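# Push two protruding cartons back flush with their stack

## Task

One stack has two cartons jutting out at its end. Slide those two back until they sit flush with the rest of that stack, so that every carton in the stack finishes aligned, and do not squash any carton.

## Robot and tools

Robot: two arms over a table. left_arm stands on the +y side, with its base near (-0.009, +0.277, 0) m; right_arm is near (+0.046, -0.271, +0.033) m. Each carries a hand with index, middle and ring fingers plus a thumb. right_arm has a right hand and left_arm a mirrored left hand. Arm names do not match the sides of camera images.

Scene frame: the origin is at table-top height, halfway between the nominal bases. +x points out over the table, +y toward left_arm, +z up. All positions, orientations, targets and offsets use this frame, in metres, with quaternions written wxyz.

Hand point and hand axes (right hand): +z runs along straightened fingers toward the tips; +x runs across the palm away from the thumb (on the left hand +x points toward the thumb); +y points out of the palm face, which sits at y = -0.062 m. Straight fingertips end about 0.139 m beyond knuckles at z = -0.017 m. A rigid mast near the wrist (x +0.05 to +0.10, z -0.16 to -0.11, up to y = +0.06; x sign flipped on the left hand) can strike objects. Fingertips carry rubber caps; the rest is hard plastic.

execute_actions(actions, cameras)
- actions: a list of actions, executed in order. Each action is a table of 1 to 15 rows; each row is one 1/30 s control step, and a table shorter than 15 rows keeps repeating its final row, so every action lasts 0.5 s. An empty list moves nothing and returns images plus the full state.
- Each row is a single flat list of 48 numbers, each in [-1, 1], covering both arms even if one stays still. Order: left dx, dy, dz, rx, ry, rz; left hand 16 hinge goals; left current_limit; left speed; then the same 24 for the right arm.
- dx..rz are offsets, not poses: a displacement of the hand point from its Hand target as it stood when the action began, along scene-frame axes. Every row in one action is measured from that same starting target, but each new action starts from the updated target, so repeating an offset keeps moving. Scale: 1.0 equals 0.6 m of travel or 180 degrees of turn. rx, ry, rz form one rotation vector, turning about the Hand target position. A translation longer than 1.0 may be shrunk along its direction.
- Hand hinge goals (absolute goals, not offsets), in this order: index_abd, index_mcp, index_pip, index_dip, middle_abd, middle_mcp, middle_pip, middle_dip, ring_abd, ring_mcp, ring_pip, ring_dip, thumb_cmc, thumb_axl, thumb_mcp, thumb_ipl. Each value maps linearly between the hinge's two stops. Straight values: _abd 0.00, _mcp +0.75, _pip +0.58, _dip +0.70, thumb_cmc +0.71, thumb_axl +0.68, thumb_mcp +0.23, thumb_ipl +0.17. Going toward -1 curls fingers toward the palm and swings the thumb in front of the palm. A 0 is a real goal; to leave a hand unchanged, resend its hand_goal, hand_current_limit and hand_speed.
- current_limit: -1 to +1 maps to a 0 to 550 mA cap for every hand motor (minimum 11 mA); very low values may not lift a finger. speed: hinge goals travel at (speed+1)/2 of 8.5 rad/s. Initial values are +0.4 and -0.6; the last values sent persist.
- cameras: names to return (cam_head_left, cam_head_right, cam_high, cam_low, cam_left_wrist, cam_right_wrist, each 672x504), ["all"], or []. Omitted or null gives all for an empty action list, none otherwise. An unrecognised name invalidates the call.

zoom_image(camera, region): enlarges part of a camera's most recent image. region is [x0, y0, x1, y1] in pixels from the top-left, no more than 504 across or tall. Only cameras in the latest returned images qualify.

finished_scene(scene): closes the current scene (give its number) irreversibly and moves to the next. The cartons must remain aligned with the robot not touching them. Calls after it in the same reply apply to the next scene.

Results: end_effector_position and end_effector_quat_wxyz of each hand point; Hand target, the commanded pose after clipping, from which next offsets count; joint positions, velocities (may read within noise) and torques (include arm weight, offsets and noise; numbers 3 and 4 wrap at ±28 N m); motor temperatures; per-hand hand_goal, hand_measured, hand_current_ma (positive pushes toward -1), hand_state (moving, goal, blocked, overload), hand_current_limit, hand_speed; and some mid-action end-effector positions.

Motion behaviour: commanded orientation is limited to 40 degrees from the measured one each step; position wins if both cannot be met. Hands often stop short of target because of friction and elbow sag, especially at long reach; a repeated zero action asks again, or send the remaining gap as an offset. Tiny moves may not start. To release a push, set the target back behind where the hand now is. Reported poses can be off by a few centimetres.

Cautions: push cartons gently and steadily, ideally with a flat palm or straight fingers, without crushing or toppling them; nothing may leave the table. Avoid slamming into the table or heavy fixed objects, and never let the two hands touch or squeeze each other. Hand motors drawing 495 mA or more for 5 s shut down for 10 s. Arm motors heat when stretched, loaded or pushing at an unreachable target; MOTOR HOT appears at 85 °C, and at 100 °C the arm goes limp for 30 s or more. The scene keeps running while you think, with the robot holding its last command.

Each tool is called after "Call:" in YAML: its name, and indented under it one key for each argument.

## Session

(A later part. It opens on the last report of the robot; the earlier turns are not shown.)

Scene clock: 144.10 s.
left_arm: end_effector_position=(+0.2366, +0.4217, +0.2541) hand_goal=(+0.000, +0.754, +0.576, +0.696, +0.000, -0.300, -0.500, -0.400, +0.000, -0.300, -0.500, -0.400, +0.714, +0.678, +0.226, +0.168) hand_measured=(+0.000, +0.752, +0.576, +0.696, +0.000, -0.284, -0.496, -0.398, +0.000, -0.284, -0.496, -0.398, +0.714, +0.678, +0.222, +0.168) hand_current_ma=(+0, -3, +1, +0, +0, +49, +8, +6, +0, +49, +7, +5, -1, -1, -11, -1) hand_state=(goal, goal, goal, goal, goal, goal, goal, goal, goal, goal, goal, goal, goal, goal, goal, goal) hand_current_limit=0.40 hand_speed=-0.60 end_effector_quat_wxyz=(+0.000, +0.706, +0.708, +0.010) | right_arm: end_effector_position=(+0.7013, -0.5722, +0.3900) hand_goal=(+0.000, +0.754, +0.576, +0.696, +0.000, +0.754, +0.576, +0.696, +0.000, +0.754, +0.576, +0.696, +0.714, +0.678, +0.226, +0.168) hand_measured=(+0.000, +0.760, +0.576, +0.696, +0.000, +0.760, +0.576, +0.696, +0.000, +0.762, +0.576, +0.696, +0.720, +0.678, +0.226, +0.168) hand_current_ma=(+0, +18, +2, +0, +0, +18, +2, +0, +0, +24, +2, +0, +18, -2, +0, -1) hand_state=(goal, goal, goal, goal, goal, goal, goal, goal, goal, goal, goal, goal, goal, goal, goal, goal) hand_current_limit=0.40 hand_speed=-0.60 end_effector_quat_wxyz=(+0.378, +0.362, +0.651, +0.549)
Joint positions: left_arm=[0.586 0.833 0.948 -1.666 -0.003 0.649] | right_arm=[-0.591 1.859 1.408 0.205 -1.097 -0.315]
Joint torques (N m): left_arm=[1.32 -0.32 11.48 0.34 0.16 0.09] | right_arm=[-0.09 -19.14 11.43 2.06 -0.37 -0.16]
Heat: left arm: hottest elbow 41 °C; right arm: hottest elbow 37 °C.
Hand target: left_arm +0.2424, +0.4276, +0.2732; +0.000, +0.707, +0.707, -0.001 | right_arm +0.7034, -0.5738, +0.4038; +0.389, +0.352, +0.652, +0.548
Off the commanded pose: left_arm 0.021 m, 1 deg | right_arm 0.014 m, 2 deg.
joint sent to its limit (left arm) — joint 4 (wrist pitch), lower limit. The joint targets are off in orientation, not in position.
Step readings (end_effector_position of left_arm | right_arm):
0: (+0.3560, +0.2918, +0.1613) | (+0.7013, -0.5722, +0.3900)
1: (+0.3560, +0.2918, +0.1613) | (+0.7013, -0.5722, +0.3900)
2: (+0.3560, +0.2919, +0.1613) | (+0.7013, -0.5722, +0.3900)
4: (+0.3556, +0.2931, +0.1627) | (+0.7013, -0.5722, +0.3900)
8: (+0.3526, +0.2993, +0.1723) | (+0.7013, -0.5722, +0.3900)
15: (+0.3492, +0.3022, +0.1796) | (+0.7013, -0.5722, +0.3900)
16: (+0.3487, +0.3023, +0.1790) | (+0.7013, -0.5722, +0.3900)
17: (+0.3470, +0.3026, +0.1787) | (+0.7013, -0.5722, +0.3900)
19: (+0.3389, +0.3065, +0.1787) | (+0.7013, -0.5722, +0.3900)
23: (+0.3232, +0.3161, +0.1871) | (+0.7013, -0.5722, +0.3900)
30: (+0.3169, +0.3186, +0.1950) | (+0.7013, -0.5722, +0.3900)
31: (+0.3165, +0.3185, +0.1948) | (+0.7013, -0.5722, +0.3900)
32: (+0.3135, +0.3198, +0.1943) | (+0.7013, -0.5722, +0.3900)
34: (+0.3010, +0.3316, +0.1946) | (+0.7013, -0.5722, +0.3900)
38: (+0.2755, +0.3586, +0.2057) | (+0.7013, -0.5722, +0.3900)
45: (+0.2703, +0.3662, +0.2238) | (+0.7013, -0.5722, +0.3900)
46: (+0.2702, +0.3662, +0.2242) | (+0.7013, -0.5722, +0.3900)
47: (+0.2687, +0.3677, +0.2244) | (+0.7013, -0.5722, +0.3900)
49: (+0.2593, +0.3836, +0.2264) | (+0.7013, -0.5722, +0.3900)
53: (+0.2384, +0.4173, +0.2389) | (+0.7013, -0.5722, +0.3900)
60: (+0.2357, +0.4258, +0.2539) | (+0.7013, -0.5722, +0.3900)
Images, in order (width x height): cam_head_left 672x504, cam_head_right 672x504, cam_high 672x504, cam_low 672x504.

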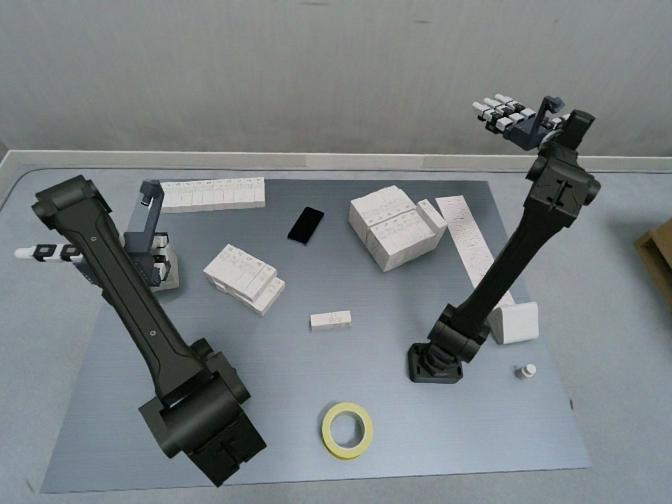

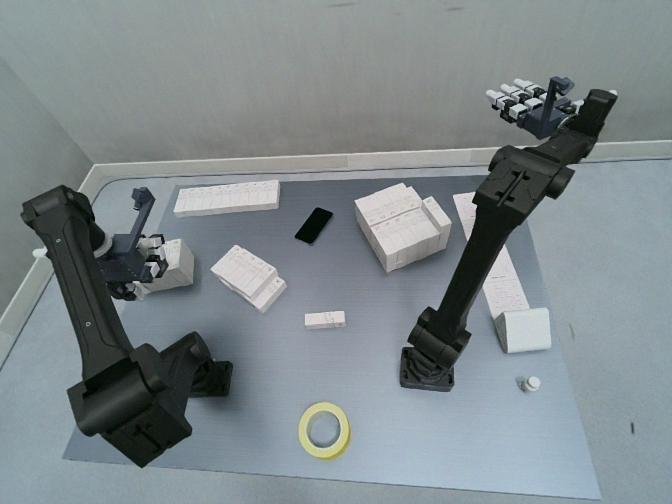

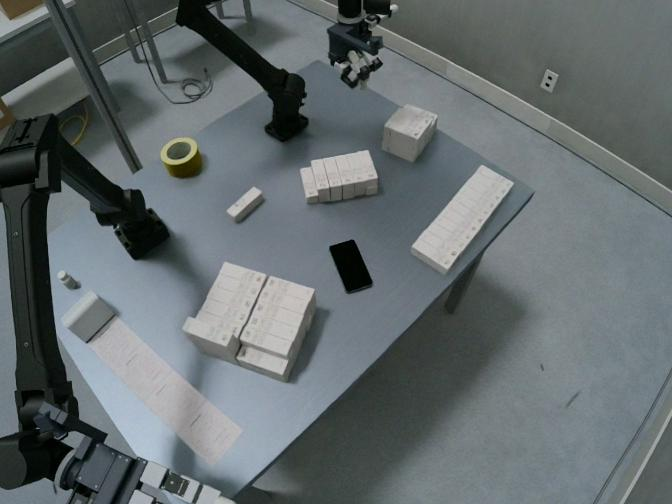

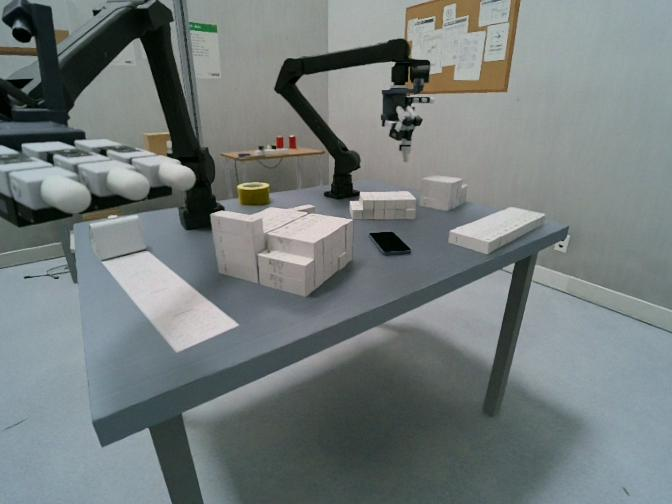

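Call:
execute_actions:
  actions:
    - [[0.06,-0.1,-0.05,0,0,0,0,0.754,0.576,0.696,0,-0.3,-0.5,-0.4,0,-0.3,-0.5,-0.4,0.714,0.678,0.226,0.168,0.4,-0.6,0,0,0,0,0,0,0,0.754,0.576,0.696,0,0.754,0.576,0.696,0,0.754,0.576,0.696,0.714,0.678,0.226,0.168,0.4,-0.6]]
    - [[0.06,-0.08,-0.08,0,0,0,0,0.754,0.576,0.696,0,-0.3,-0.5,-0.4,0,-0.3,-0.5,-0.4,0.714,0.678,0.226,0.168,0.4,-0.6,0,0,0,0,0,0,0,0.754,0.576,0.696,0,0.754,0.576,0.696,0,0.754,0.576,0.696,0.714,0.678,0.226,0.168,0.4,-0.6]]
    - [[0.02,-0.013,-0.058,0,0,0,0,0.754,0.576,0.696,0,-0.3,-0.5,-0.4,0,-0.3,-0.5,-0.4,0.714,0.678,0.226,0.168,0.4,-0.6,0,0,0,0,0,0,0,0.754,0.576,0.696,0,0.754,0.576,0.696,0,0.754,0.576,0.696,0.714,0.678,0.226,0.168,0.4,-0.6]]
  cameras: ["cam_high","cam_low"]

Call:
zoom_image:
  camera: "cam_low"
  region: [360, 150, 430, 225]

Scene clock: 154.57 s.
left_arm: end_effector_position=(+0.3226, +0.3127, +0.1623) hand_goal=(+0.000, +0.754, +0.576, +0.696, +0.000, -0.300, -0.500, -0.400, +0.000, -0.300, -0.500, -0.400, +0.714, +0.678, +0.226, +0.168) hand_measured=(+0.000, +0.754, +0.576, +0.696, +0.000, -0.284, -0.496, -0.398, +0.000, -0.284, -0.496, -0.398, +0.714, +0.678, +0.222, +0.168) hand_current_ma=(+0, -1, +1, +0, +0, +49, +7, +6, +0, +49, +7, +5, +1, -1, -12, -1) hand_state=(goal, goal, goal, goal, goal, goal, goal, goal, goal, goal, goal, goal, goal, goal, goal, goal) hand_current_limit=0.40 hand_speed=-0.60 end_effector_quat_wxyz=(+0.001, +0.707, +0.707, -0.002) | right_arm: end_effector_position=(+0.7013, -0.5722, +0.3900) hand_goal=(+0.000, +0.754, +0.576, +0.696, +0.000, +0.754, +0.576, +0.696, +0.000, +0.754, +0.576, +0.696, +0.714, +0.678, +0.226, +0.168) hand_measured=(+0.000, +0.760, +0.576, +0.696, +0.000, +0.760, +0.576, +0.696, +0.000, +0.762, +0.576, +0.696, +0.720, +0.678, +0.226, +0.168) hand_current_ma=(+0, +18, +2, +0, +0, +18, +2, +0, +0, +24, +2, +0, +18, -2, +0, -1) hand_state=(goal, goal, goal, goal, goal, goal, goal, goal, goal, goal, goal, goal, goal, goal, goal, goal) hand_current_limit=0.40 hand_speed=-0.60 end_effector_quat_wxyz=(+0.378, +0.362, +0.651, +0.549)
Joint positions: left_arm=[-0.006 0.996 0.798 -1.376 0.004 0.059] | right_arm=[-0.591 1.859 1.408 0.205 -1.097 -0.315]
Joint torques (N m): left_arm=[0.09 -2.96 8.02 1.09 -0.22 -0.01] | right_arm=[-0.09 -19.19 11.41 2.07 -0.36 -0.17]
Heat: left arm: hottest elbow 42 °C; right arm: hottest elbow 37 °C.
Hand target: left_arm +0.3264, +0.3118, +0.1605; +0.000, +0.707, +0.707, +0.000 | right_arm +0.7034, -0.5738, +0.4038; +0.389, +0.352, +0.652, +0.548
Off the commanded pose: left_arm 0.004 m, 0 deg | right_arm 0.014 m, 2 deg.
Step readings (end_effector_position of left_arm | right_arm):
0: (+0.2366, +0.4217, +0.2541) | (+0.7013, -0.5722, +0.3900)
1: (+0.2367, +0.4215, +0.2541) | (+0.7013, -0.5722, +0.3900)
2: (+0.2381, +0.4199, +0.2542) | (+0.7013, -0.5722, +0.3900)
4: (+0.2471, +0.4054, +0.2544) | (+0.7013, -0.5722, +0.3900)
8: (+0.2656, +0.3685, +0.2536) | (+0.7013, -0.5722, +0.3900)
15: (+0.2744, +0.3640, +0.2478) | (+0.7013, -0.5722, +0.3900)
16: (+0.2747, +0.3647, +0.2471) | (+0.7013, -0.5722, +0.3900)
17: (+0.2767, +0.3639, +0.2455) | (+0.7013, -0.5722, +0.3900)
19: (+0.2852, +0.3512, +0.2362) | (+0.7013, -0.5722, +0.3900)
23: (+0.2967, +0.3192, +0.2083) | (+0.7013, -0.5722, +0.3900)
30: (+0.3083, +0.3176, +0.1947) | (+0.7013, -0.5722, +0.3900)
31: (+0.3089, +0.3180, +0.1949) | (+0.7013, -0.5722, +0.3900)
32: (+0.3104, +0.3184, +0.1948) | (+0.7013, -0.5722, +0.3900)
34: (+0.3156, +0.3171, +0.1908) | (+0.7013, -0.5722, +0.3900)
38: (+0.3190, +0.3121, +0.1724) | (+0.7013, -0.5722, +0.3900)
45: (+0.3219, +0.3123, +0.1620) | (+0.7013, -0.5722, +0.3900)
Images, in order (width x height): cam_high 672x504, cam_low 672x504.

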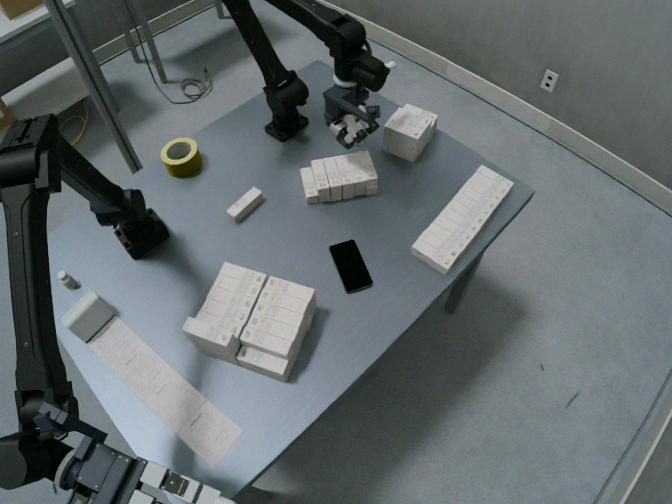

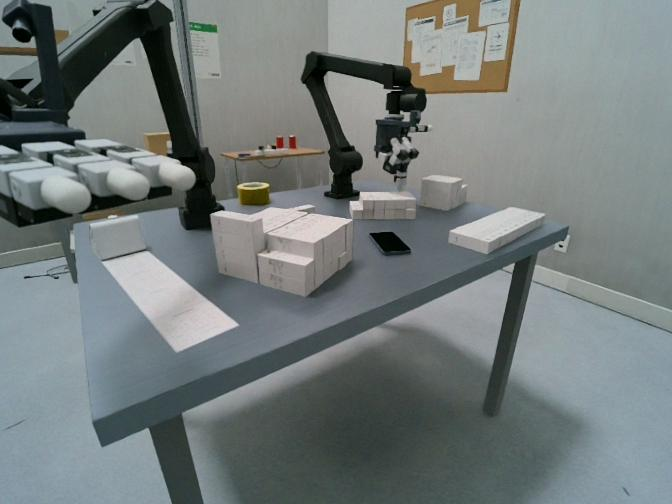

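Scaled by 6.720 from the camera's 672x504 image, which has a finer 960x720 frame.

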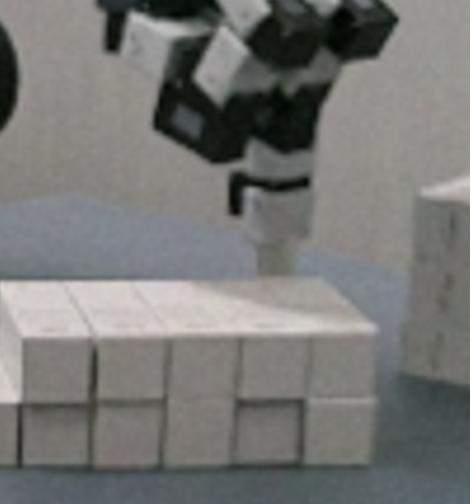

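Call:
execute_actions:
  actions:
    - [[0.0185,-0.0095,0.012,0,0,0,0,0.754,0.576,0.696,0,-0.3,-0.5,-0.4,0,-0.3,-0.5,-0.4,0.714,0.678,0.226,0.168,0.4,-0.6,0,0,0,0,0,0,0,0.754,0.576,0.696,0,0.754,0.576,0.696,0,0.754,0.576,0.696,0.714,0.678,0.226,0.168,0.4,-0.6]]
    - [[0.0185,-0.0095,0.01,0,0,0,0,0.754,0.576,0.696,0,-0.3,-0.5,-0.4,0,-0.3,-0.5,-0.4,0.714,0.678,0.226,0.168,0.4,-0.6,0,0,0,0,0,0,0,0.754,0.576,0.696,0,0.754,0.576,0.696,0,0.754,0.576,0.696,0.714,0.678,0.226,0.168,0.4,-0.6]]
  cameras: []

Scene clock: 157.47 s.
left_arm: end_effector_position=(+0.3326, +0.3020, +0.1577) hand_goal=(+0.000, +0.754, +0.576, +0.696, +0.000, -0.300, -0.500, -0.400, +0.000, -0.300, -0.500, -0.400, +0.714, +0.678, +0.226, +0.168) hand_measured=(+0.000, +0.754, +0.576, +0.696, +0.000, -0.284, -0.496, -0.398, +0.000, -0.284, -0.496, -0.398, +0.714, +0.678, +0.222, +0.168) hand_current_ma=(+0, -1, +1, +0, +0, +49, +7, +6, +0, +49, +7, +5, +1, -1, -12, -1) hand_state=(goal, goal, goal, goal, goal, goal, goal, goal, goal, goal, goal, goal, goal, goal, goal, goal) hand_current_limit=0.40 hand_speed=-0.60 end_effector_quat_wxyz=(-0.009, +0.707, +0.707, -0.011) | right_arm: end_effector_position=(+0.7013, -0.5722, +0.3900) hand_goal=(+0.000, +0.754, +0.576, +0.696, +0.000, +0.754, +0.576, +0.696, +0.000, +0.754, +0.576, +0.696, +0.714, +0.678, +0.226, +0.168) hand_measured=(+0.000, +0.760, +0.576, +0.696, +0.000, +0.760, +0.576, +0.696, +0.000, +0.762, +0.576, +0.696, +0.720, +0.678, +0.226, +0.168) hand_current_ma=(+0, +18, +2, +0, +0, +18, +2, +0, +0, +24, +2, +0, +18, -2, +0, -1) hand_state=(goal, goal, goal, goal, goal, goal, goal, goal, goal, goal, goal, goal, goal, goal, goal, goal) hand_current_limit=0.40 hand_speed=-0.60 end_effector_quat_wxyz=(+0.378, +0.362, +0.651, +0.549)
Joint positions: left_arm=[-0.051 1.046 0.823 -1.376 0.004 0.013] | right_arm=[-0.591 1.859 1.408 0.205 -1.097 -0.315]
Joint torques (N m): left_arm=[-0.03 -3.25 11.25 0.53 -0.2 -0.02] | right_arm=[-0.15 -19.19 11.43 2.06 -0.37 -0.17]
Heat: left arm: hottest elbow 42 °C; right arm: hottest elbow 37 °C.
Hand target: left_arm +0.3486, +0.3004, +0.1738; +0.000, +0.707, +0.707, +0.000 | right_arm +0.7034, -0.5738, +0.4038; +0.389, +0.352, +0.652, +0.548
Off the commanded pose: left_arm 0.023 m, 2 deg | right_arm 0.014 m, 2 deg.
Step readings (end_effector_position of left_arm | right_arm):
0: (+0.3226, +0.3127, +0.1623) | (+0.7013, -0.5722, +0.3900)
1: (+0.3226, +0.3127, +0.1623) | (+0.7013, -0.5722, +0.3900)
2: (+0.3226, +0.3125, +0.1622) | (+0.7013, -0.5722, +0.3900)
4: (+0.3228, +0.3111, +0.1610) | (+0.7013, -0.5722, +0.3900)
8: (+0.3235, +0.3074, +0.1566) | (+0.7013, -0.5722, +0.3900)
15: (+0.3235, +0.3072, +0.1546) | (+0.7013, -0.5722, +0.3900)
16: (+0.3235, +0.3071, +0.1546) | (+0.7013, -0.5722, +0.3900)
17: (+0.3237, +0.3070, +0.1547) | (+0.7013, -0.5722, +0.3900)
19: (+0.3250, +0.3056, +0.1547) | (+0.7013, -0.5722, +0.3900)
23: (+0.3304, +0.3019, +0.1563) | (+0.7013, -0.5722, +0.3900)
30: (+0.3326, +0.3018, +0.1577) | (+0.7013, -0.5722, +0.3900)
No camera images: "cameras" was empty.

Call:
execute_actions:
  actions:
    - [[0.0134,-0.0069,0.003,0,0,0,0,0.754,0.576,0.696,0,-0.3,-0.5,-0.4,0,-0.3,-0.5,-0.4,0.714,0.678,0.226,0.168,0.4,-0.6,0,0,0,0,0,0,0,0.754,0.576,0.696,0,0.754,0.576,0.696,0,0.754,0.576,0.696,0.714,0.678,0.226,0.168,0.4,-0.6]]
    - [[0.0134,-0.0069,0.002,0,0,0,0,0.754,0.576,0.696,0,-0.3,-0.5,-0.4,0,-0.3,-0.5,-0.4,0.714,0.678,0.226,0.168,0.4,-0.6,0,0,0,0,0,0,0,0.754,0.576,0.696,0,0.754,0.576,0.696,0,0.754,0.576,0.696,0.714,0.678,0.226,0.168,0.4,-0.6]]
  cameras: ["cam_high"]

Call:
zoom_image:
  camera: "cam_high"
  region: [338, 165, 383, 200]

Scene clock: 160.47 s.
left_arm: end_effector_position=(+0.3469, +0.2943, +0.1606) hand_goal=(+0.000, +0.754, +0.576, +0.696, +0.000, -0.300, -0.500, -0.400, +0.000, -0.300, -0.500, -0.400, +0.714, +0.678, +0.226, +0.168) hand_measured=(+0.000, +0.754, +0.576, +0.696, +0.000, -0.284, -0.496, -0.398, +0.000, -0.284, -0.496, -0.398, +0.714, +0.678, +0.222, +0.168) hand_current_ma=(+0, -1, +1, +0, +0, +49, +7, +6, +0, +49, +7, +5, +1, -1, -12, -1) hand_state=(goal, goal, goal, goal, goal, goal, goal, goal, goal, goal, goal, goal, goal, goal, goal, goal) hand_current_limit=0.40 hand_speed=-0.60 end_effector_quat_wxyz=(-0.011, +0.707, +0.707, -0.013) | right_arm: end_effector_position=(+0.7013, -0.5722, +0.3900) hand_goal=(+0.000, +0.754, +0.576, +0.696, +0.000, +0.754, +0.576, +0.696, +0.000, +0.754, +0.576, +0.696, +0.714, +0.678, +0.226, +0.168) hand_measured=(+0.000, +0.760, +0.576, +0.696, +0.000, +0.760, +0.576, +0.696, +0.000, +0.762, +0.576, +0.696, +0.720, +0.678, +0.226, +0.168) hand_current_ma=(+0, +18, +2, +0, +0, +18, +2, +0, +0, +24, +2, +0, +18, -2, +0, -1) hand_state=(goal, goal, goal, goal, goal, goal, goal, goal, goal, goal, goal, goal, goal, goal, goal, goal) hand_current_limit=0.40 hand_speed=-0.60 end_effector_quat_wxyz=(+0.378, +0.362, +0.651, +0.549)
Joint positions: left_arm=[-0.08 1.091 0.861 -1.376 0.004 -0.016] | right_arm=[-0.591 1.859 1.408 0.205 -1.097 -0.315]
Joint torques (N m): left_arm=[0.03 -3.96 11.23 0.72 -0.2 -0.07] | right_arm=[-0.09 -19.19 11.41 2.06 -0.36 -0.16]
Heat: left arm: hottest elbow 42 °C; right arm: hottest elbow 37 °C.
Hand target: left_arm +0.3647, +0.2921, +0.1766; +0.000, +0.707, +0.707, +0.000 | right_arm +0.7034, -0.5738, +0.4038; +0.389, +0.352, +0.652, +0.548
Off the commanded pose: left_arm 0.024 m, 2 deg | right_arm 0.014 m, 2 deg.
Step readings (end_effector_position of left_arm | right_arm):
0: (+0.3326, +0.3020, +0.1577) | (+0.7013, -0.5722, +0.3900)
1: (+0.3326, +0.3020, +0.1577) | (+0.7013, -0.5722, +0.3900)
2: (+0.3328, +0.3019, +0.1578) | (+0.7013, -0.5722, +0.3900)
4: (+0.3345, +0.3009, +0.1583) | (+0.7013, -0.5722, +0.3900)
8: (+0.3389, +0.2983, +0.1594) | (+0.7013, -0.5722, +0.3900)
15: (+0.3399, +0.2981, +0.1595) | (+0.7013, -0.5722, +0.3900)
16: (+0.3398, +0.2981, +0.1595) | (+0.7013, -0.5722, +0.3900)
17: (+0.3401, +0.2981, +0.1596) | (+0.7013, -0.5722, +0.3900)
19: (+0.3418, +0.2970, +0.1600) | (+0.7013, -0.5722, +0.3900)
23: (+0.3461, +0.2945, +0.1609) | (+0.7013, -0.5722, +0.3900)
30: (+0.3469, +0.2942, +0.1606) | (+0.7013, -0.5722, +0.3900)
Images, in order (width x height): cam_high 672x504.

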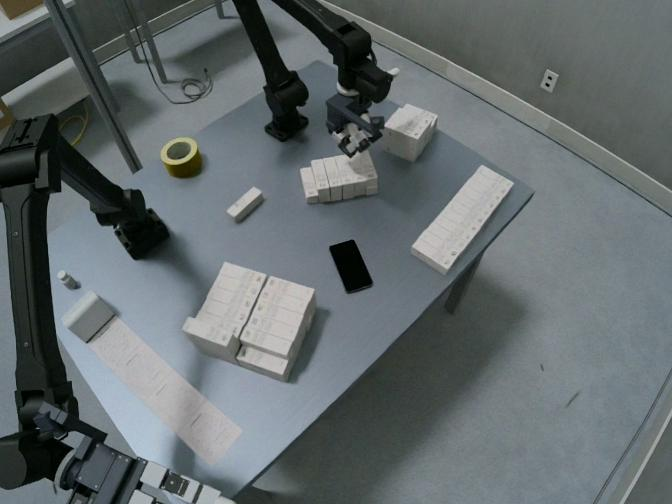

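Scaled by 11.200 from the camera's 672x504 image, which has a finer 960x720 frame.

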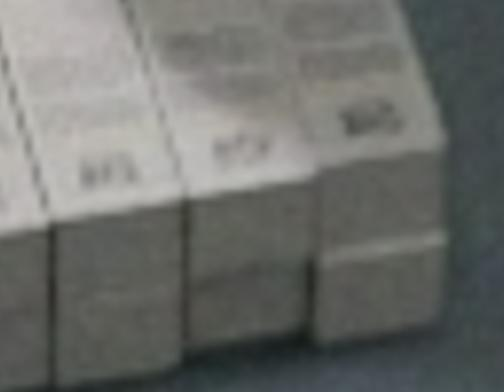

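Call:
execute_actions:
  actions:
    - [[0.0146,-0.0097,0.001,0,0,0,0,0.754,0.576,0.696,0,-0.3,-0.5,-0.4,0,-0.3,-0.5,-0.4,0.714,0.678,0.226,0.168,0.4,-0.6,0,0,0,0,0,0,0,0.754,0.576,0.696,0,0.754,0.576,0.696,0,0.754,0.576,0.696,0.714,0.678,0.226,0.168,0.4,-0.6]]
  cameras: ["cam_high"]

Call:
zoom_image:
  camera: "cam_high"
  region: [338, 165, 383, 200]

Scene clock: 162.93 s.
left_arm: end_effector_position=(+0.3540, +0.2889, +0.1611) hand_goal=(+0.000, +0.754, +0.576, +0.696, +0.000, -0.300, -0.500, -0.400, +0.000, -0.300, -0.500, -0.400, +0.714, +0.678, +0.226, +0.168) hand_measured=(+0.000, +0.754, +0.576, +0.696, +0.000, -0.284, -0.496, -0.398, +0.000, -0.284, -0.496, -0.398, +0.714, +0.678, +0.222, +0.168) hand_current_ma=(+0, +0, +1, +0, +0, +49, +7, +6, +0, +49, +7, +5, +1, -1, -12, -1) hand_state=(goal, goal, goal, goal, goal, goal, goal, goal, goal, goal, goal, goal, goal, goal, goal, goal) hand_current_limit=0.40 hand_speed=-0.60 end_effector_quat_wxyz=(-0.013, +0.707, +0.707, -0.015) | right_arm: end_effector_position=(+0.7013, -0.5722, +0.3900) hand_goal=(+0.000, +0.754, +0.576, +0.696, +0.000, +0.754, +0.576, +0.696, +0.000, +0.754, +0.576, +0.696, +0.714, +0.678, +0.226, +0.168) hand_measured=(+0.000, +0.760, +0.576, +0.696, +0.000, +0.760, +0.576, +0.696, +0.000, +0.762, +0.576, +0.696, +0.720, +0.678, +0.226, +0.168) hand_current_ma=(+0, +18, +2, +0, +0, +18, +2, +0, +0, +24, +2, +0, +18, -2, +0, -1) hand_state=(goal, goal, goal, goal, goal, goal, goal, goal, goal, goal, goal, goal, goal, goal, goal, goal) hand_current_limit=0.40 hand_speed=-0.60 end_effector_quat_wxyz=(+0.378, +0.362, +0.651, +0.549)
Joint positions: left_arm=[-0.099 1.115 0.881 -1.376 0.004 -0.035] | right_arm=[-0.591 1.859 1.408 0.205 -1.097 -0.315]
Joint torques (N m): left_arm=[-0.03 -4.37 11.23 0.88 -0.2 -0.02] | right_arm=[-0.09 -19.25 11.43 2.06 -0.37 -0.17]
Heat: left arm: hottest elbow 43 °C; right arm: hottest elbow 37 °C.
Hand target: left_arm +0.3734, +0.2863, +0.1772; +0.000, +0.707, +0.707, +0.000 | right_arm +0.7034, -0.5738, +0.4038; +0.389, +0.352, +0.652, +0.548
Off the commanded pose: left_arm 0.025 m, 2 deg | right_arm 0.014 m, 2 deg.
Step readings (end_effector_position of left_arm | right_arm):
0: (+0.3469, +0.2944, +0.1606) | (+0.7013, -0.5722, +0.3900)
1: (+0.3469, +0.2944, +0.1606) | (+0.7013, -0.5722, +0.3900)
2: (+0.3471, +0.2943, +0.1607) | (+0.7013, -0.5722, +0.3900)
4: (+0.3488, +0.2929, +0.1611) | (+0.7013, -0.5722, +0.3900)
8: (+0.3534, +0.2891, +0.1617) | (+0.7013, -0.5722, +0.3900)
15: (+0.3541, +0.2888, +0.1611) | (+0.7013, -0.5722, +0.3900)
Images, in order (width x height): cam_high 672x504.

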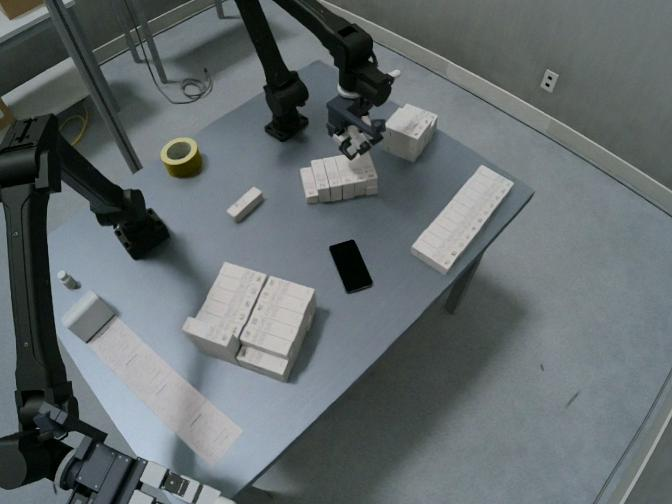

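Scaled by 11.200 from the camera's 672x504 image, which has a finer 960x720 frame.

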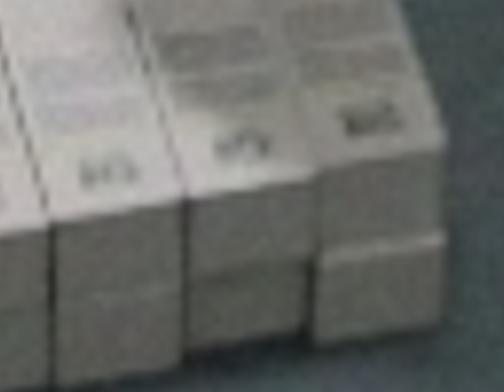

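Call:
execute_actions:
  actions:
    - [[0.003,-0.002,0.001,0,0,0,0,0.754,0.576,0.696,0,-0.3,-0.5,-0.4,0,-0.3,-0.5,-0.4,0.714,0.678,0.226,0.168,0.4,-0.6,0,0,0,0,0,0,0,0.754,0.576,0.696,0,0.754,0.576,0.696,0,0.754,0.576,0.696,0.714,0.678,0.226,0.168,0.4,-0.6]]
  cameras: ["cam_high","cam_head_left"]

Call:
zoom_image:
  camera: "cam_high"
  region: [338, 165, 383, 200]

Scene clock: 167.83 s.
left_arm: end_effector_position=(+0.3554, +0.2884, +0.1613) hand_goal=(+0.000, +0.754, +0.576, +0.696, +0.000, -0.300, -0.500, -0.400, +0.000, -0.300, -0.500, -0.400, +0.714, +0.678, +0.226, +0.168) hand_measured=(+0.000, +0.754, +0.576, +0.696, +0.000, -0.284, -0.496, -0.398, +0.000, -0.284, -0.496, -0.398, +0.714, +0.678, +0.222, +0.168) hand_current_ma=(+0, +0, +1, +0, +0, +49, +7, +6, +0, +49, +7, +5, +1, -1, -12, -1) hand_state=(goal, goal, goal, goal, goal, goal, goal, goal, goal, goal, goal, goal, goal, goal, goal, goal) hand_current_limit=0.40 hand_speed=-0.60 end_effector_quat_wxyz=(-0.013, +0.706, +0.708, -0.015) | right_arm: end_effector_position=(+0.7013, -0.5722, +0.3900) hand_goal=(+0.000, +0.754, +0.576, +0.696, +0.000, +0.754, +0.576, +0.696, +0.000, +0.754, +0.576, +0.696, +0.714, +0.678, +0.226, +0.168) hand_measured=(+0.000, +0.760, +0.576, +0.696, +0.000, +0.760, +0.576, +0.696, +0.000, +0.762, +0.576, +0.696, +0.720, +0.678, +0.226, +0.168) hand_current_ma=(+0, +18, +2, +0, +0, +18, +2, +0, +0, +24, +2, +0, +18, -2, +0, -1) hand_state=(goal, goal, goal, goal, goal, goal, goal, goal, goal, goal, goal, goal, goal, goal, goal, goal) hand_current_limit=0.40 hand_speed=-0.60 end_effector_quat_wxyz=(+0.378, +0.362, +0.651, +0.549)
Joint positions: left_arm=[-0.101 1.12 0.885 -1.376 0.004 -0.04] | right_arm=[-0.591 1.859 1.408 0.205 -1.097 -0.315]
Joint velocities: left_arm=[-0.005 -0.005 -0.007 0.027 0.051 -0.154] | right_arm=[within noise]
Joint torques (N m): left_arm=[-0.09 -4.48 11.34 0.87 -0.2 -0.03] | right_arm=[-0.15 -19.19 11.43 2.06 -0.36 -0.16]
Heat: left arm: hottest elbow 43 °C; right arm: hottest elbow 37 °C.
Hand target: left_arm +0.3753, +0.2852, +0.1778; +0.000, +0.707, +0.707, +0.000 | right_arm +0.7034, -0.5738, +0.4038; +0.389, +0.352, +0.652, +0.548
Off the commanded pose: left_arm 0.026 m, 2 deg | right_arm 0.014 m, 2 deg.
Step readings (end_effector_position of left_arm | right_arm):
0: (+0.3540, +0.2890, +0.1611) | (+0.7013, -0.5722, +0.3900)
1: (+0.3540, +0.2890, +0.1611) | (+0.7013, -0.5722, +0.3900)
2: (+0.3540, +0.2890, +0.1611) | (+0.7013, -0.5722, +0.3900)
4: (+0.3543, +0.2889, +0.1612) | (+0.7013, -0.5722, +0.3900)
8: (+0.3551, +0.2885, +0.1613) | (+0.7013, -0.5722, +0.3900)
15: (+0.3554, +0.2884, +0.1613) | (+0.7013, -0.5722, +0.3900)
Images, in order (width x height): cam_head_left 672x504, cam_high 672x504.

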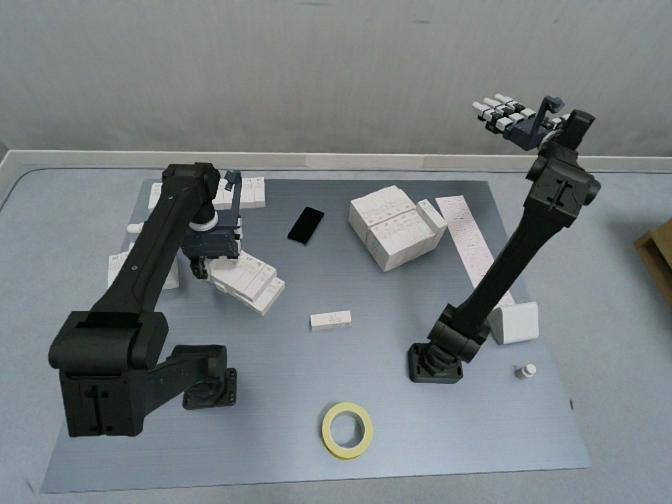

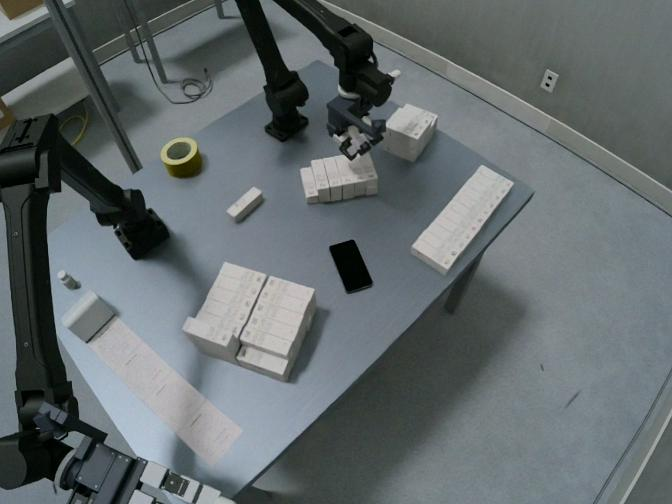

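Scaled by 11.200 from the camera's 672x504 image, which has a finer 960x720 frame.

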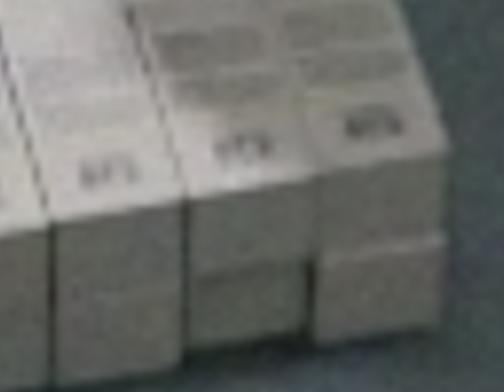

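Call:
execute_actions:
  actions:
    - [[-0.05,0.0265,0,0,0,0,0,0.754,0.576,0.696,0,-0.3,-0.5,-0.4,0,-0.3,-0.5,-0.4,0.714,0.678,0.226,0.168,0.4,-0.6,0,0,0,0,0,0,0,0.754,0.576,0.696,0,0.754,0.576,0.696,0,0.754,0.576,0.696,0.714,0.678,0.226,0.168,0.4,-0.6]]
    - [[-0.05,0.0265,0.03,0,0,0,0,0.754,0.576,0.696,0,-0.3,-0.5,-0.4,0,-0.3,-0.5,-0.4,0.714,0.678,0.226,0.168,0.4,-0.6,0,0,0,0,0,0,0,0.754,0.576,0.696,0,0.754,0.576,0.696,0,0.754,0.576,0.696,0.714,0.678,0.226,0.168,0.4,-0.6]]
    - [[-0.06,0.08,0.08,0,0,0,0,0.754,0.576,0.696,0,-0.3,-0.5,-0.4,0,-0.3,-0.5,-0.4,0.714,0.678,0.226,0.168,0.4,-0.6,0,0,0,0,0,0,0,0.754,0.576,0.696,0,0.754,0.576,0.696,0,0.754,0.576,0.696,0.714,0.678,0.226,0.168,0.4,-0.6]]
    - [[-0.04,0.1,0.05,0,0,0,0,0.754,0.576,0.696,0,-0.3,-0.5,-0.4,0,-0.3,-0.5,-0.4,0.714,0.678,0.226,0.168,0.4,-0.6,0,0,0,0,0,0,0,0.754,0.576,0.696,0,0.754,0.576,0.696,0,0.754,0.576,0.696,0.714,0.678,0.226,0.168,0.4,-0.6]]
  cameras: ["cam_high","cam_head_left","cam_low"]

Call:
zoom_image:
  camera: "cam_high"
  region: [295, 145, 385, 210]

Call:
zoom_image:
  camera: "cam_head_left"
  region: [195, 235, 295, 325]

Call:
zoom_image:
  camera: "cam_high"
  region: [338, 165, 383, 200]

Scene clock: 174.63 s.
left_arm: end_effector_position=(+0.2489, +0.4189, +0.2538) hand_goal=(+0.000, +0.754, +0.576, +0.696, +0.000, -0.300, -0.500, -0.400, +0.000, -0.300, -0.500, -0.400, +0.714, +0.678, +0.226, +0.168) hand_measured=(+0.000, +0.752, +0.576, +0.696, +0.000, -0.284, -0.496, -0.398, +0.000, -0.284, -0.496, -0.398, +0.714, +0.678, +0.222, +0.168) hand_current_ma=(+0, -3, +1, +0, +0, +49, +7, +6, +0, +49, +7, +5, -1, -1, -12, -1) hand_state=(goal, goal, goal, goal, goal, goal, goal, goal, goal, goal, goal, goal, goal, goal, goal, goal) hand_current_limit=0.40 hand_speed=-0.60 end_effector_quat_wxyz=(-0.002, +0.707, +0.708, +0.001) | right_arm: end_effector_position=(+0.7013, -0.5722, +0.3900) hand_goal=(+0.000, +0.754, +0.576, +0.696, +0.000, +0.754, +0.576, +0.696, +0.000, +0.754, +0.576, +0.696, +0.714, +0.678, +0.226, +0.168) hand_measured=(+0.000, +0.760, +0.576, +0.696, +0.000, +0.760, +0.576, +0.696, +0.000, +0.762, +0.576, +0.696, +0.720, +0.678, +0.226, +0.168) hand_current_ma=(+0, +18, +2, +0, +0, +18, +2, +0, +0, +24, +2, +0, +18, -2, +0, -1) hand_state=(goal, goal, goal, goal, goal, goal, goal, goal, goal, goal, goal, goal, goal, goal, goal, goal) hand_current_limit=0.40 hand_speed=-0.60 end_effector_quat_wxyz=(+0.378, +0.362, +0.651, +0.549)
Joint positions: left_arm=[0.539 0.869 0.968 -1.667 -0.004 0.602] | right_arm=[-0.591 1.859 1.408 0.205 -1.097 -0.315]
Joint torques (N m): left_arm=[1.32 -1.14 11.51 0.36 0.15 0.11] | right_arm=[-0.09 -19.19 11.41 2.06 -0.37 -0.16]
Heat: left arm: hottest elbow 44 °C; right arm: hottest elbow 38 °C.
Hand target: left_arm +0.2553, +0.4248, +0.2738; +0.000, +0.707, +0.707, -0.001 | right_arm +0.7034, -0.5738, +0.4038; +0.389, +0.352, +0.652, +0.548
Off the commanded pose: left_arm 0.022 m, 0 deg | right_arm 0.014 m, 2 deg.
joint sent to its limit (left arm) — joint 4 (wrist pitch), lower limit. The joint targets still meet the commanded pose.
Step readings (end_effector_position of left_arm | right_arm):
0: (+0.3554, +0.2884, +0.1613) | (+0.7013, -0.5722, +0.3900)
1: (+0.3554, +0.2884, +0.1613) | (+0.7013, -0.5722, +0.3900)
2: (+0.3554, +0.2884, +0.1614) | (+0.7013, -0.5722, +0.3900)
4: (+0.3553, +0.2898, +0.1629) | (+0.7013, -0.5722, +0.3900)
8: (+0.3534, +0.2959, +0.1731) | (+0.7013, -0.5722, +0.3900)
15: (+0.3499, +0.2988, +0.1800) | (+0.7013, -0.5722, +0.3900)
16: (+0.3496, +0.2988, +0.1796) | (+0.7013, -0.5722, +0.3900)
17: (+0.3477, +0.2993, +0.1791) | (+0.7013, -0.5722, +0.3900)
19: (+0.3401, +0.3029, +0.1790) | (+0.7013, -0.5722, +0.3900)
23: (+0.3240, +0.3128, +0.1877) | (+0.7013, -0.5722, +0.3900)
30: (+0.3178, +0.3154, +0.1957) | (+0.7013, -0.5722, +0.3900)
31: (+0.3175, +0.3153, +0.1956) | (+0.7013, -0.5722, +0.3900)
32: (+0.3142, +0.3168, +0.1949) | (+0.7013, -0.5722, +0.3900)
34: (+0.3026, +0.3281, +0.1952) | (+0.7013, -0.5722, +0.3900)
38: (+0.2763, +0.3561, +0.2065) | (+0.7013, -0.5722, +0.3900)
45: (+0.2711, +0.3636, +0.2244) | (+0.7013, -0.5722, +0.3900)
46: (+0.2710, +0.3636, +0.2248) | (+0.7013, -0.5722, +0.3900)
47: (+0.2697, +0.3652, +0.2254) | (+0.7013, -0.5722, +0.3900)
49: (+0.2628, +0.3799, +0.2283) | (+0.7013, -0.5722, +0.3900)
53: (+0.2488, +0.4160, +0.2421) | (+0.7013, -0.5722, +0.3900)
60: (+0.2482, +0.4228, +0.2538) | (+0.7013, -0.5722, +0.3900)
Images, in order (width x height): cam_head_left 672x504, cam_high 672x504, cam_low 672x504.

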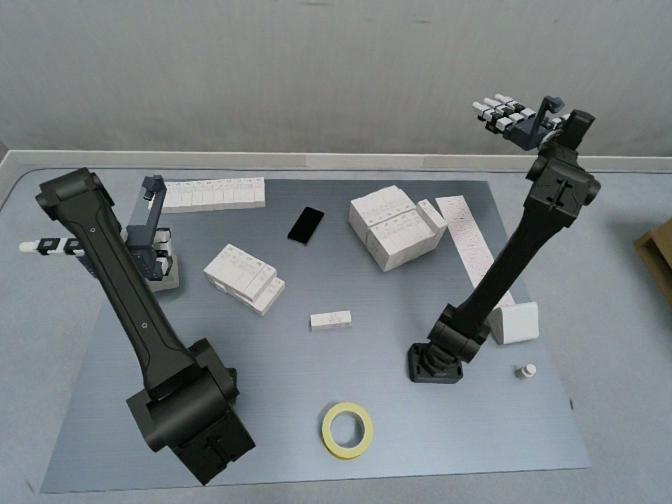

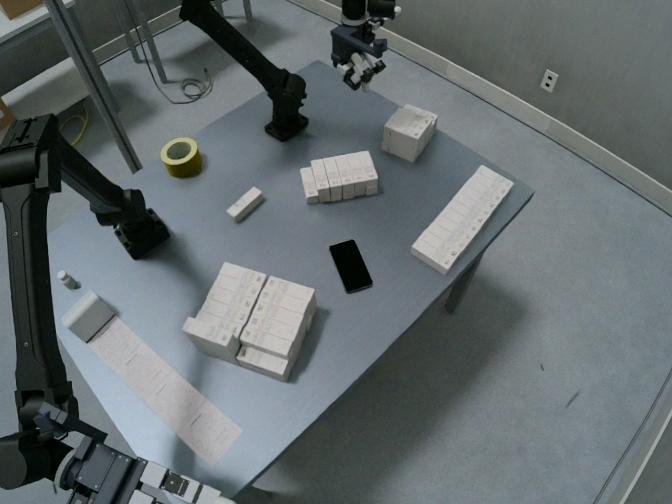

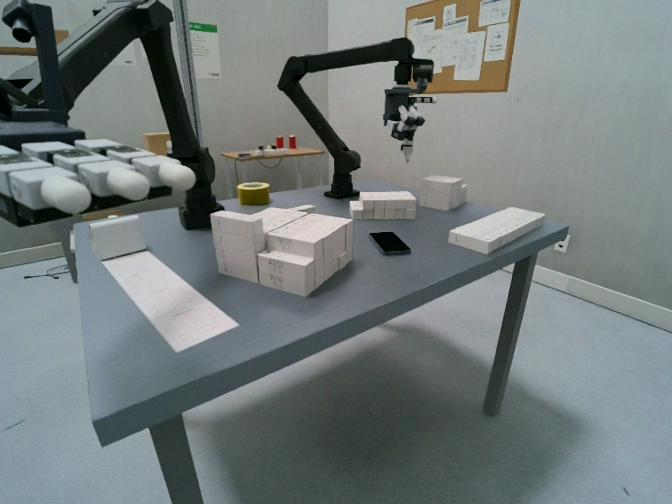

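Scaled by 5.600 from the camera's 672x504 image, which has a finer 960x720 frame.

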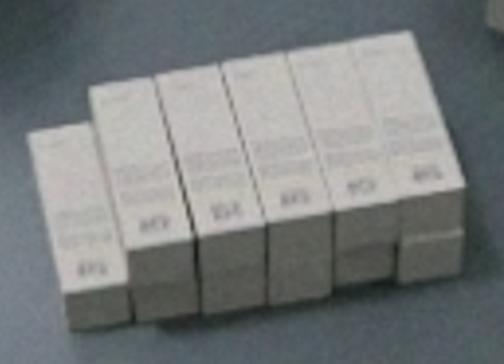

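Scaled by 5.040 from the camera's 672x504 image, which has a finer 960x720 frame.

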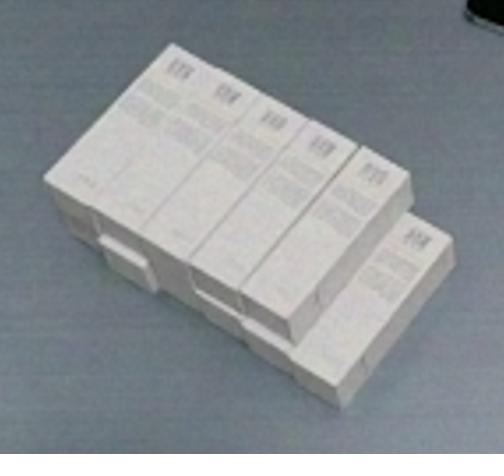

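Scaled by 11.200 from the camera's 672x504 image, which has a finer 960x720 frame.

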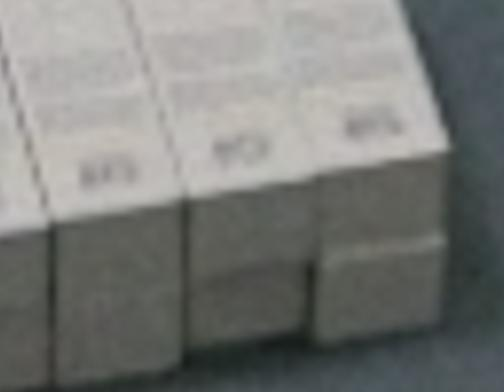

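Call:
zoom_image:
  camera: "cam_head_left"
  region: [200, 262, 240, 302]

Call:
zoom_image:
  camera: "cam_high"
  region: [300, 180, 350, 215]

Call:
execute_actions:
  actions: []
  cameras: ["all"]

Call:
zoom_image:
  camera: "cam_left_wrist"
  region: [0, 0, 504, 504]

Scaled by 12.600 from the camera's 672x504 image, which has a finer 960x720 frame.

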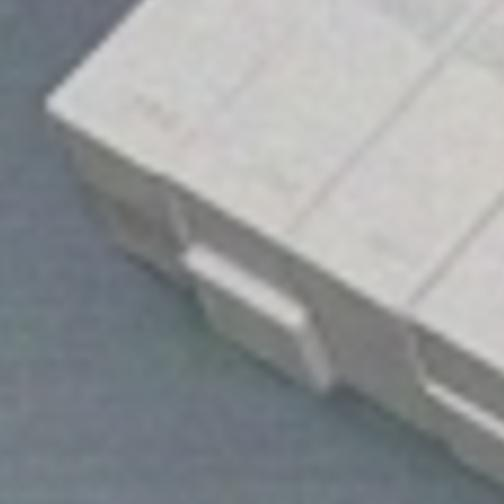

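Scaled by 10.080 from the camera's 672x504 image, which has a finer 960x720 frame.

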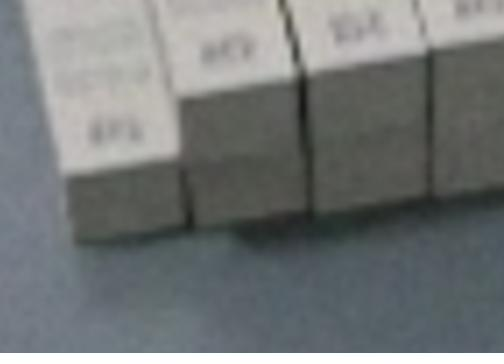

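Scene clock: 177.87 s.
left_arm: end_effector_position=(+0.2489, +0.4188, +0.2538) hand_goal=(+0.000, +0.754, +0.576, +0.696, +0.000, -0.300, -0.500, -0.400, +0.000, -0.300, -0.500, -0.400, +0.714, +0.678, +0.226, +0.168) hand_measured=(+0.000, +0.752, +0.576, +0.696, +0.000, -0.284, -0.496, -0.398, +0.000, -0.284, -0.496, -0.398, +0.714, +0.678, +0.222, +0.168) hand_current_ma=(+0, -3, +1, +0, +0, +49, +7, +6, +0, +49, +7, +5, -1, -1, -12, -1) hand_state=(goal, goal, goal, goal, goal, goal, goal, goal, goal, goal, goal, goal, goal, goal, goal, goal) hand_current_limit=0.40 hand_speed=-0.60 end_effector_quat_wxyz=(-0.002, +0.707, +0.707, +0.001) | right_arm: end_effector_position=(+0.7013, -0.5722, +0.3900) hand_goal=(+0.000, +0.754, +0.576, +0.696, +0.000, +0.754, +0.576, +0.696, +0.000, +0.754, +0.576, +0.696, +0.714, +0.678, +0.226, +0.168) hand_measured=(+0.000, +0.760, +0.576, +0.696, +0.000, +0.760, +0.576, +0.696, +0.000, +0.762, +0.576, +0.696, +0.720, +0.678, +0.226, +0.168) hand_current_ma=(+0, +18, +2, +0, +0, +18, +2, +0, +0, +24, +2, +0, +18, -2, +0, -1) hand_state=(goal, goal, goal, goal, goal, goal, goal, goal, goal, goal, goal, goal, goal, goal, goal, goal) hand_current_limit=0.40 hand_speed=-0.60 end_effector_quat_wxyz=(+0.378, +0.362, +0.651, +0.549)
Joint positions: left_arm=[0.539 0.869 0.968 -1.667 -0.004 0.603] | right_arm=[-0.591 1.859 1.408 0.205 -1.097 -0.315]
Joint velocities: within noise
Joint torques (N m): left_arm=[1.32 -1.14 11.52 0.34 0.15 0.12] | right_arm=[-0.15 -19.19 11.41 2.07 -0.37 -0.16]
Motor temperatures (°C): left_arm=[25 28 44 23 20 26] | right_arm=[27 29 38 25 21 23]
Heat: left arm: hottest elbow 44 °C; right arm: hottest elbow 38 °C.
Hand target: left_arm +0.2553, +0.4248, +0.2738; +0.000, +0.707, +0.707, -0.001 | right_arm +0.7034, -0.5738, +0.4038; +0.389, +0.352, +0.652, +0.548
Off the commanded pose: left_arm 0.022 m, 0 deg | right_arm 0.014 m, 2 deg.

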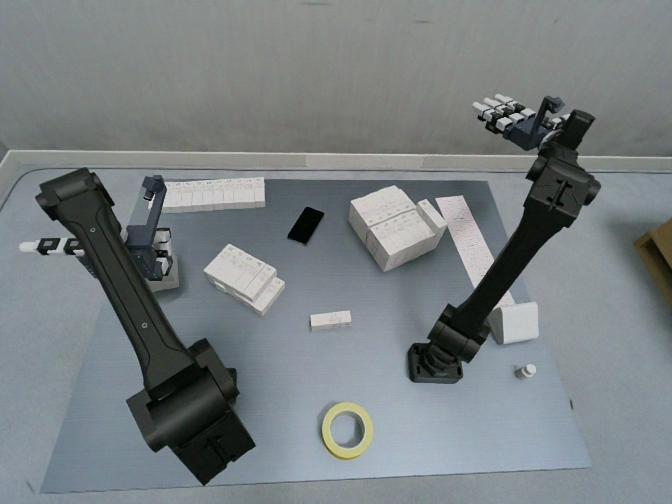

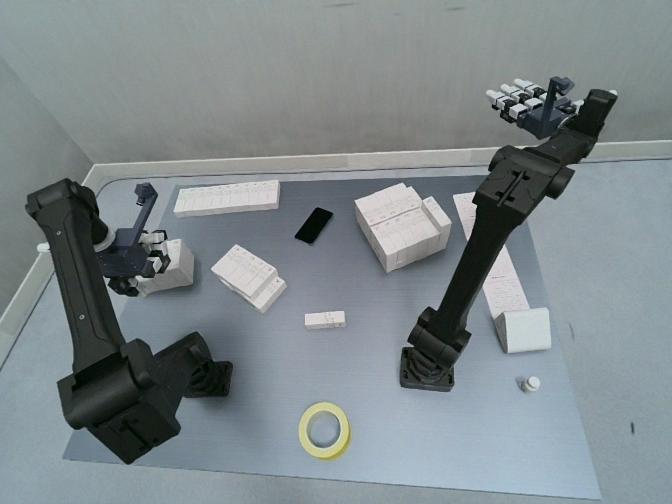

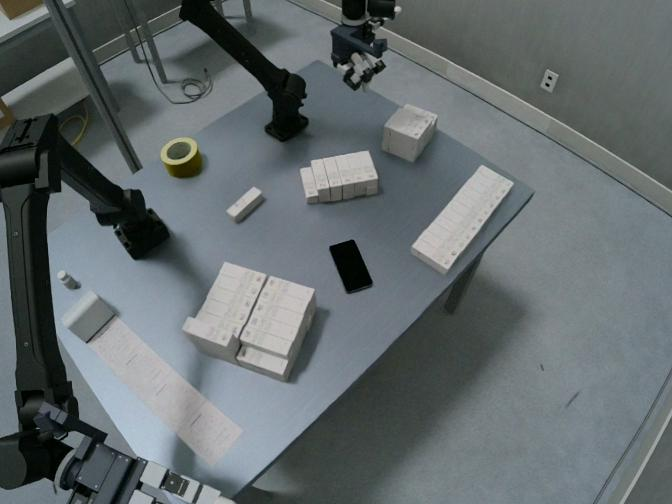

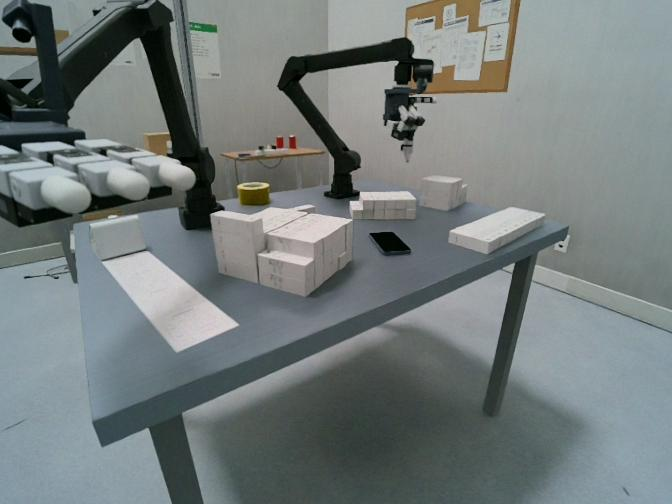

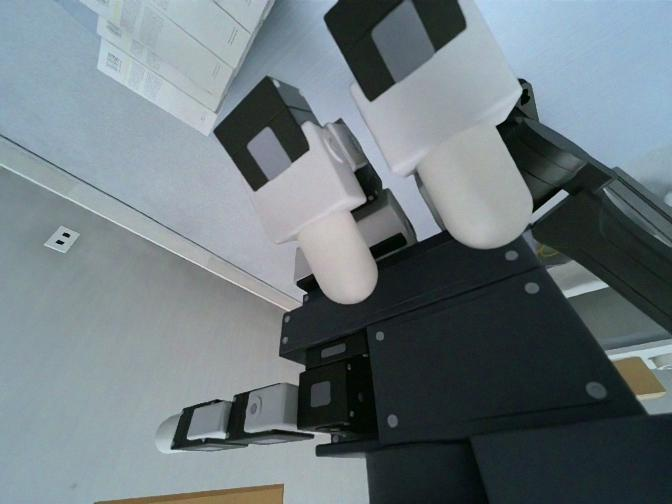

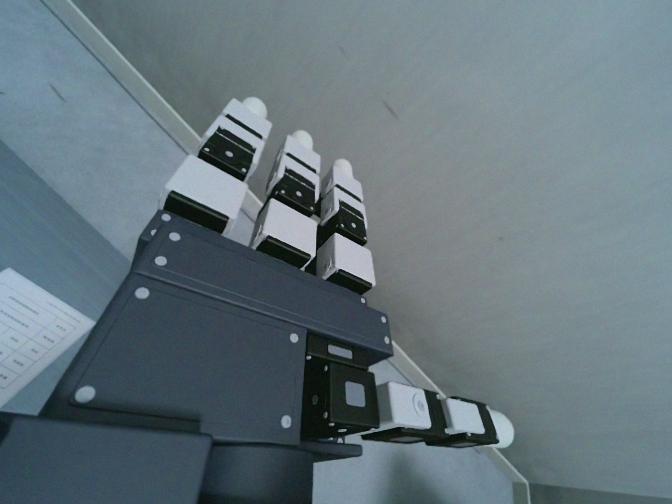

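Scaled by 1.000.

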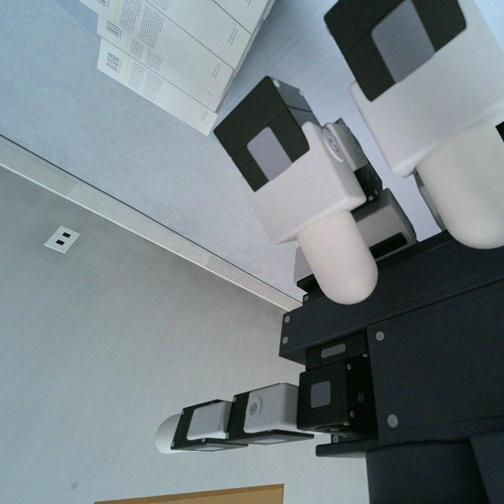

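Call:
finished_scene:
  scene: 3

The scene is finished: the task was done.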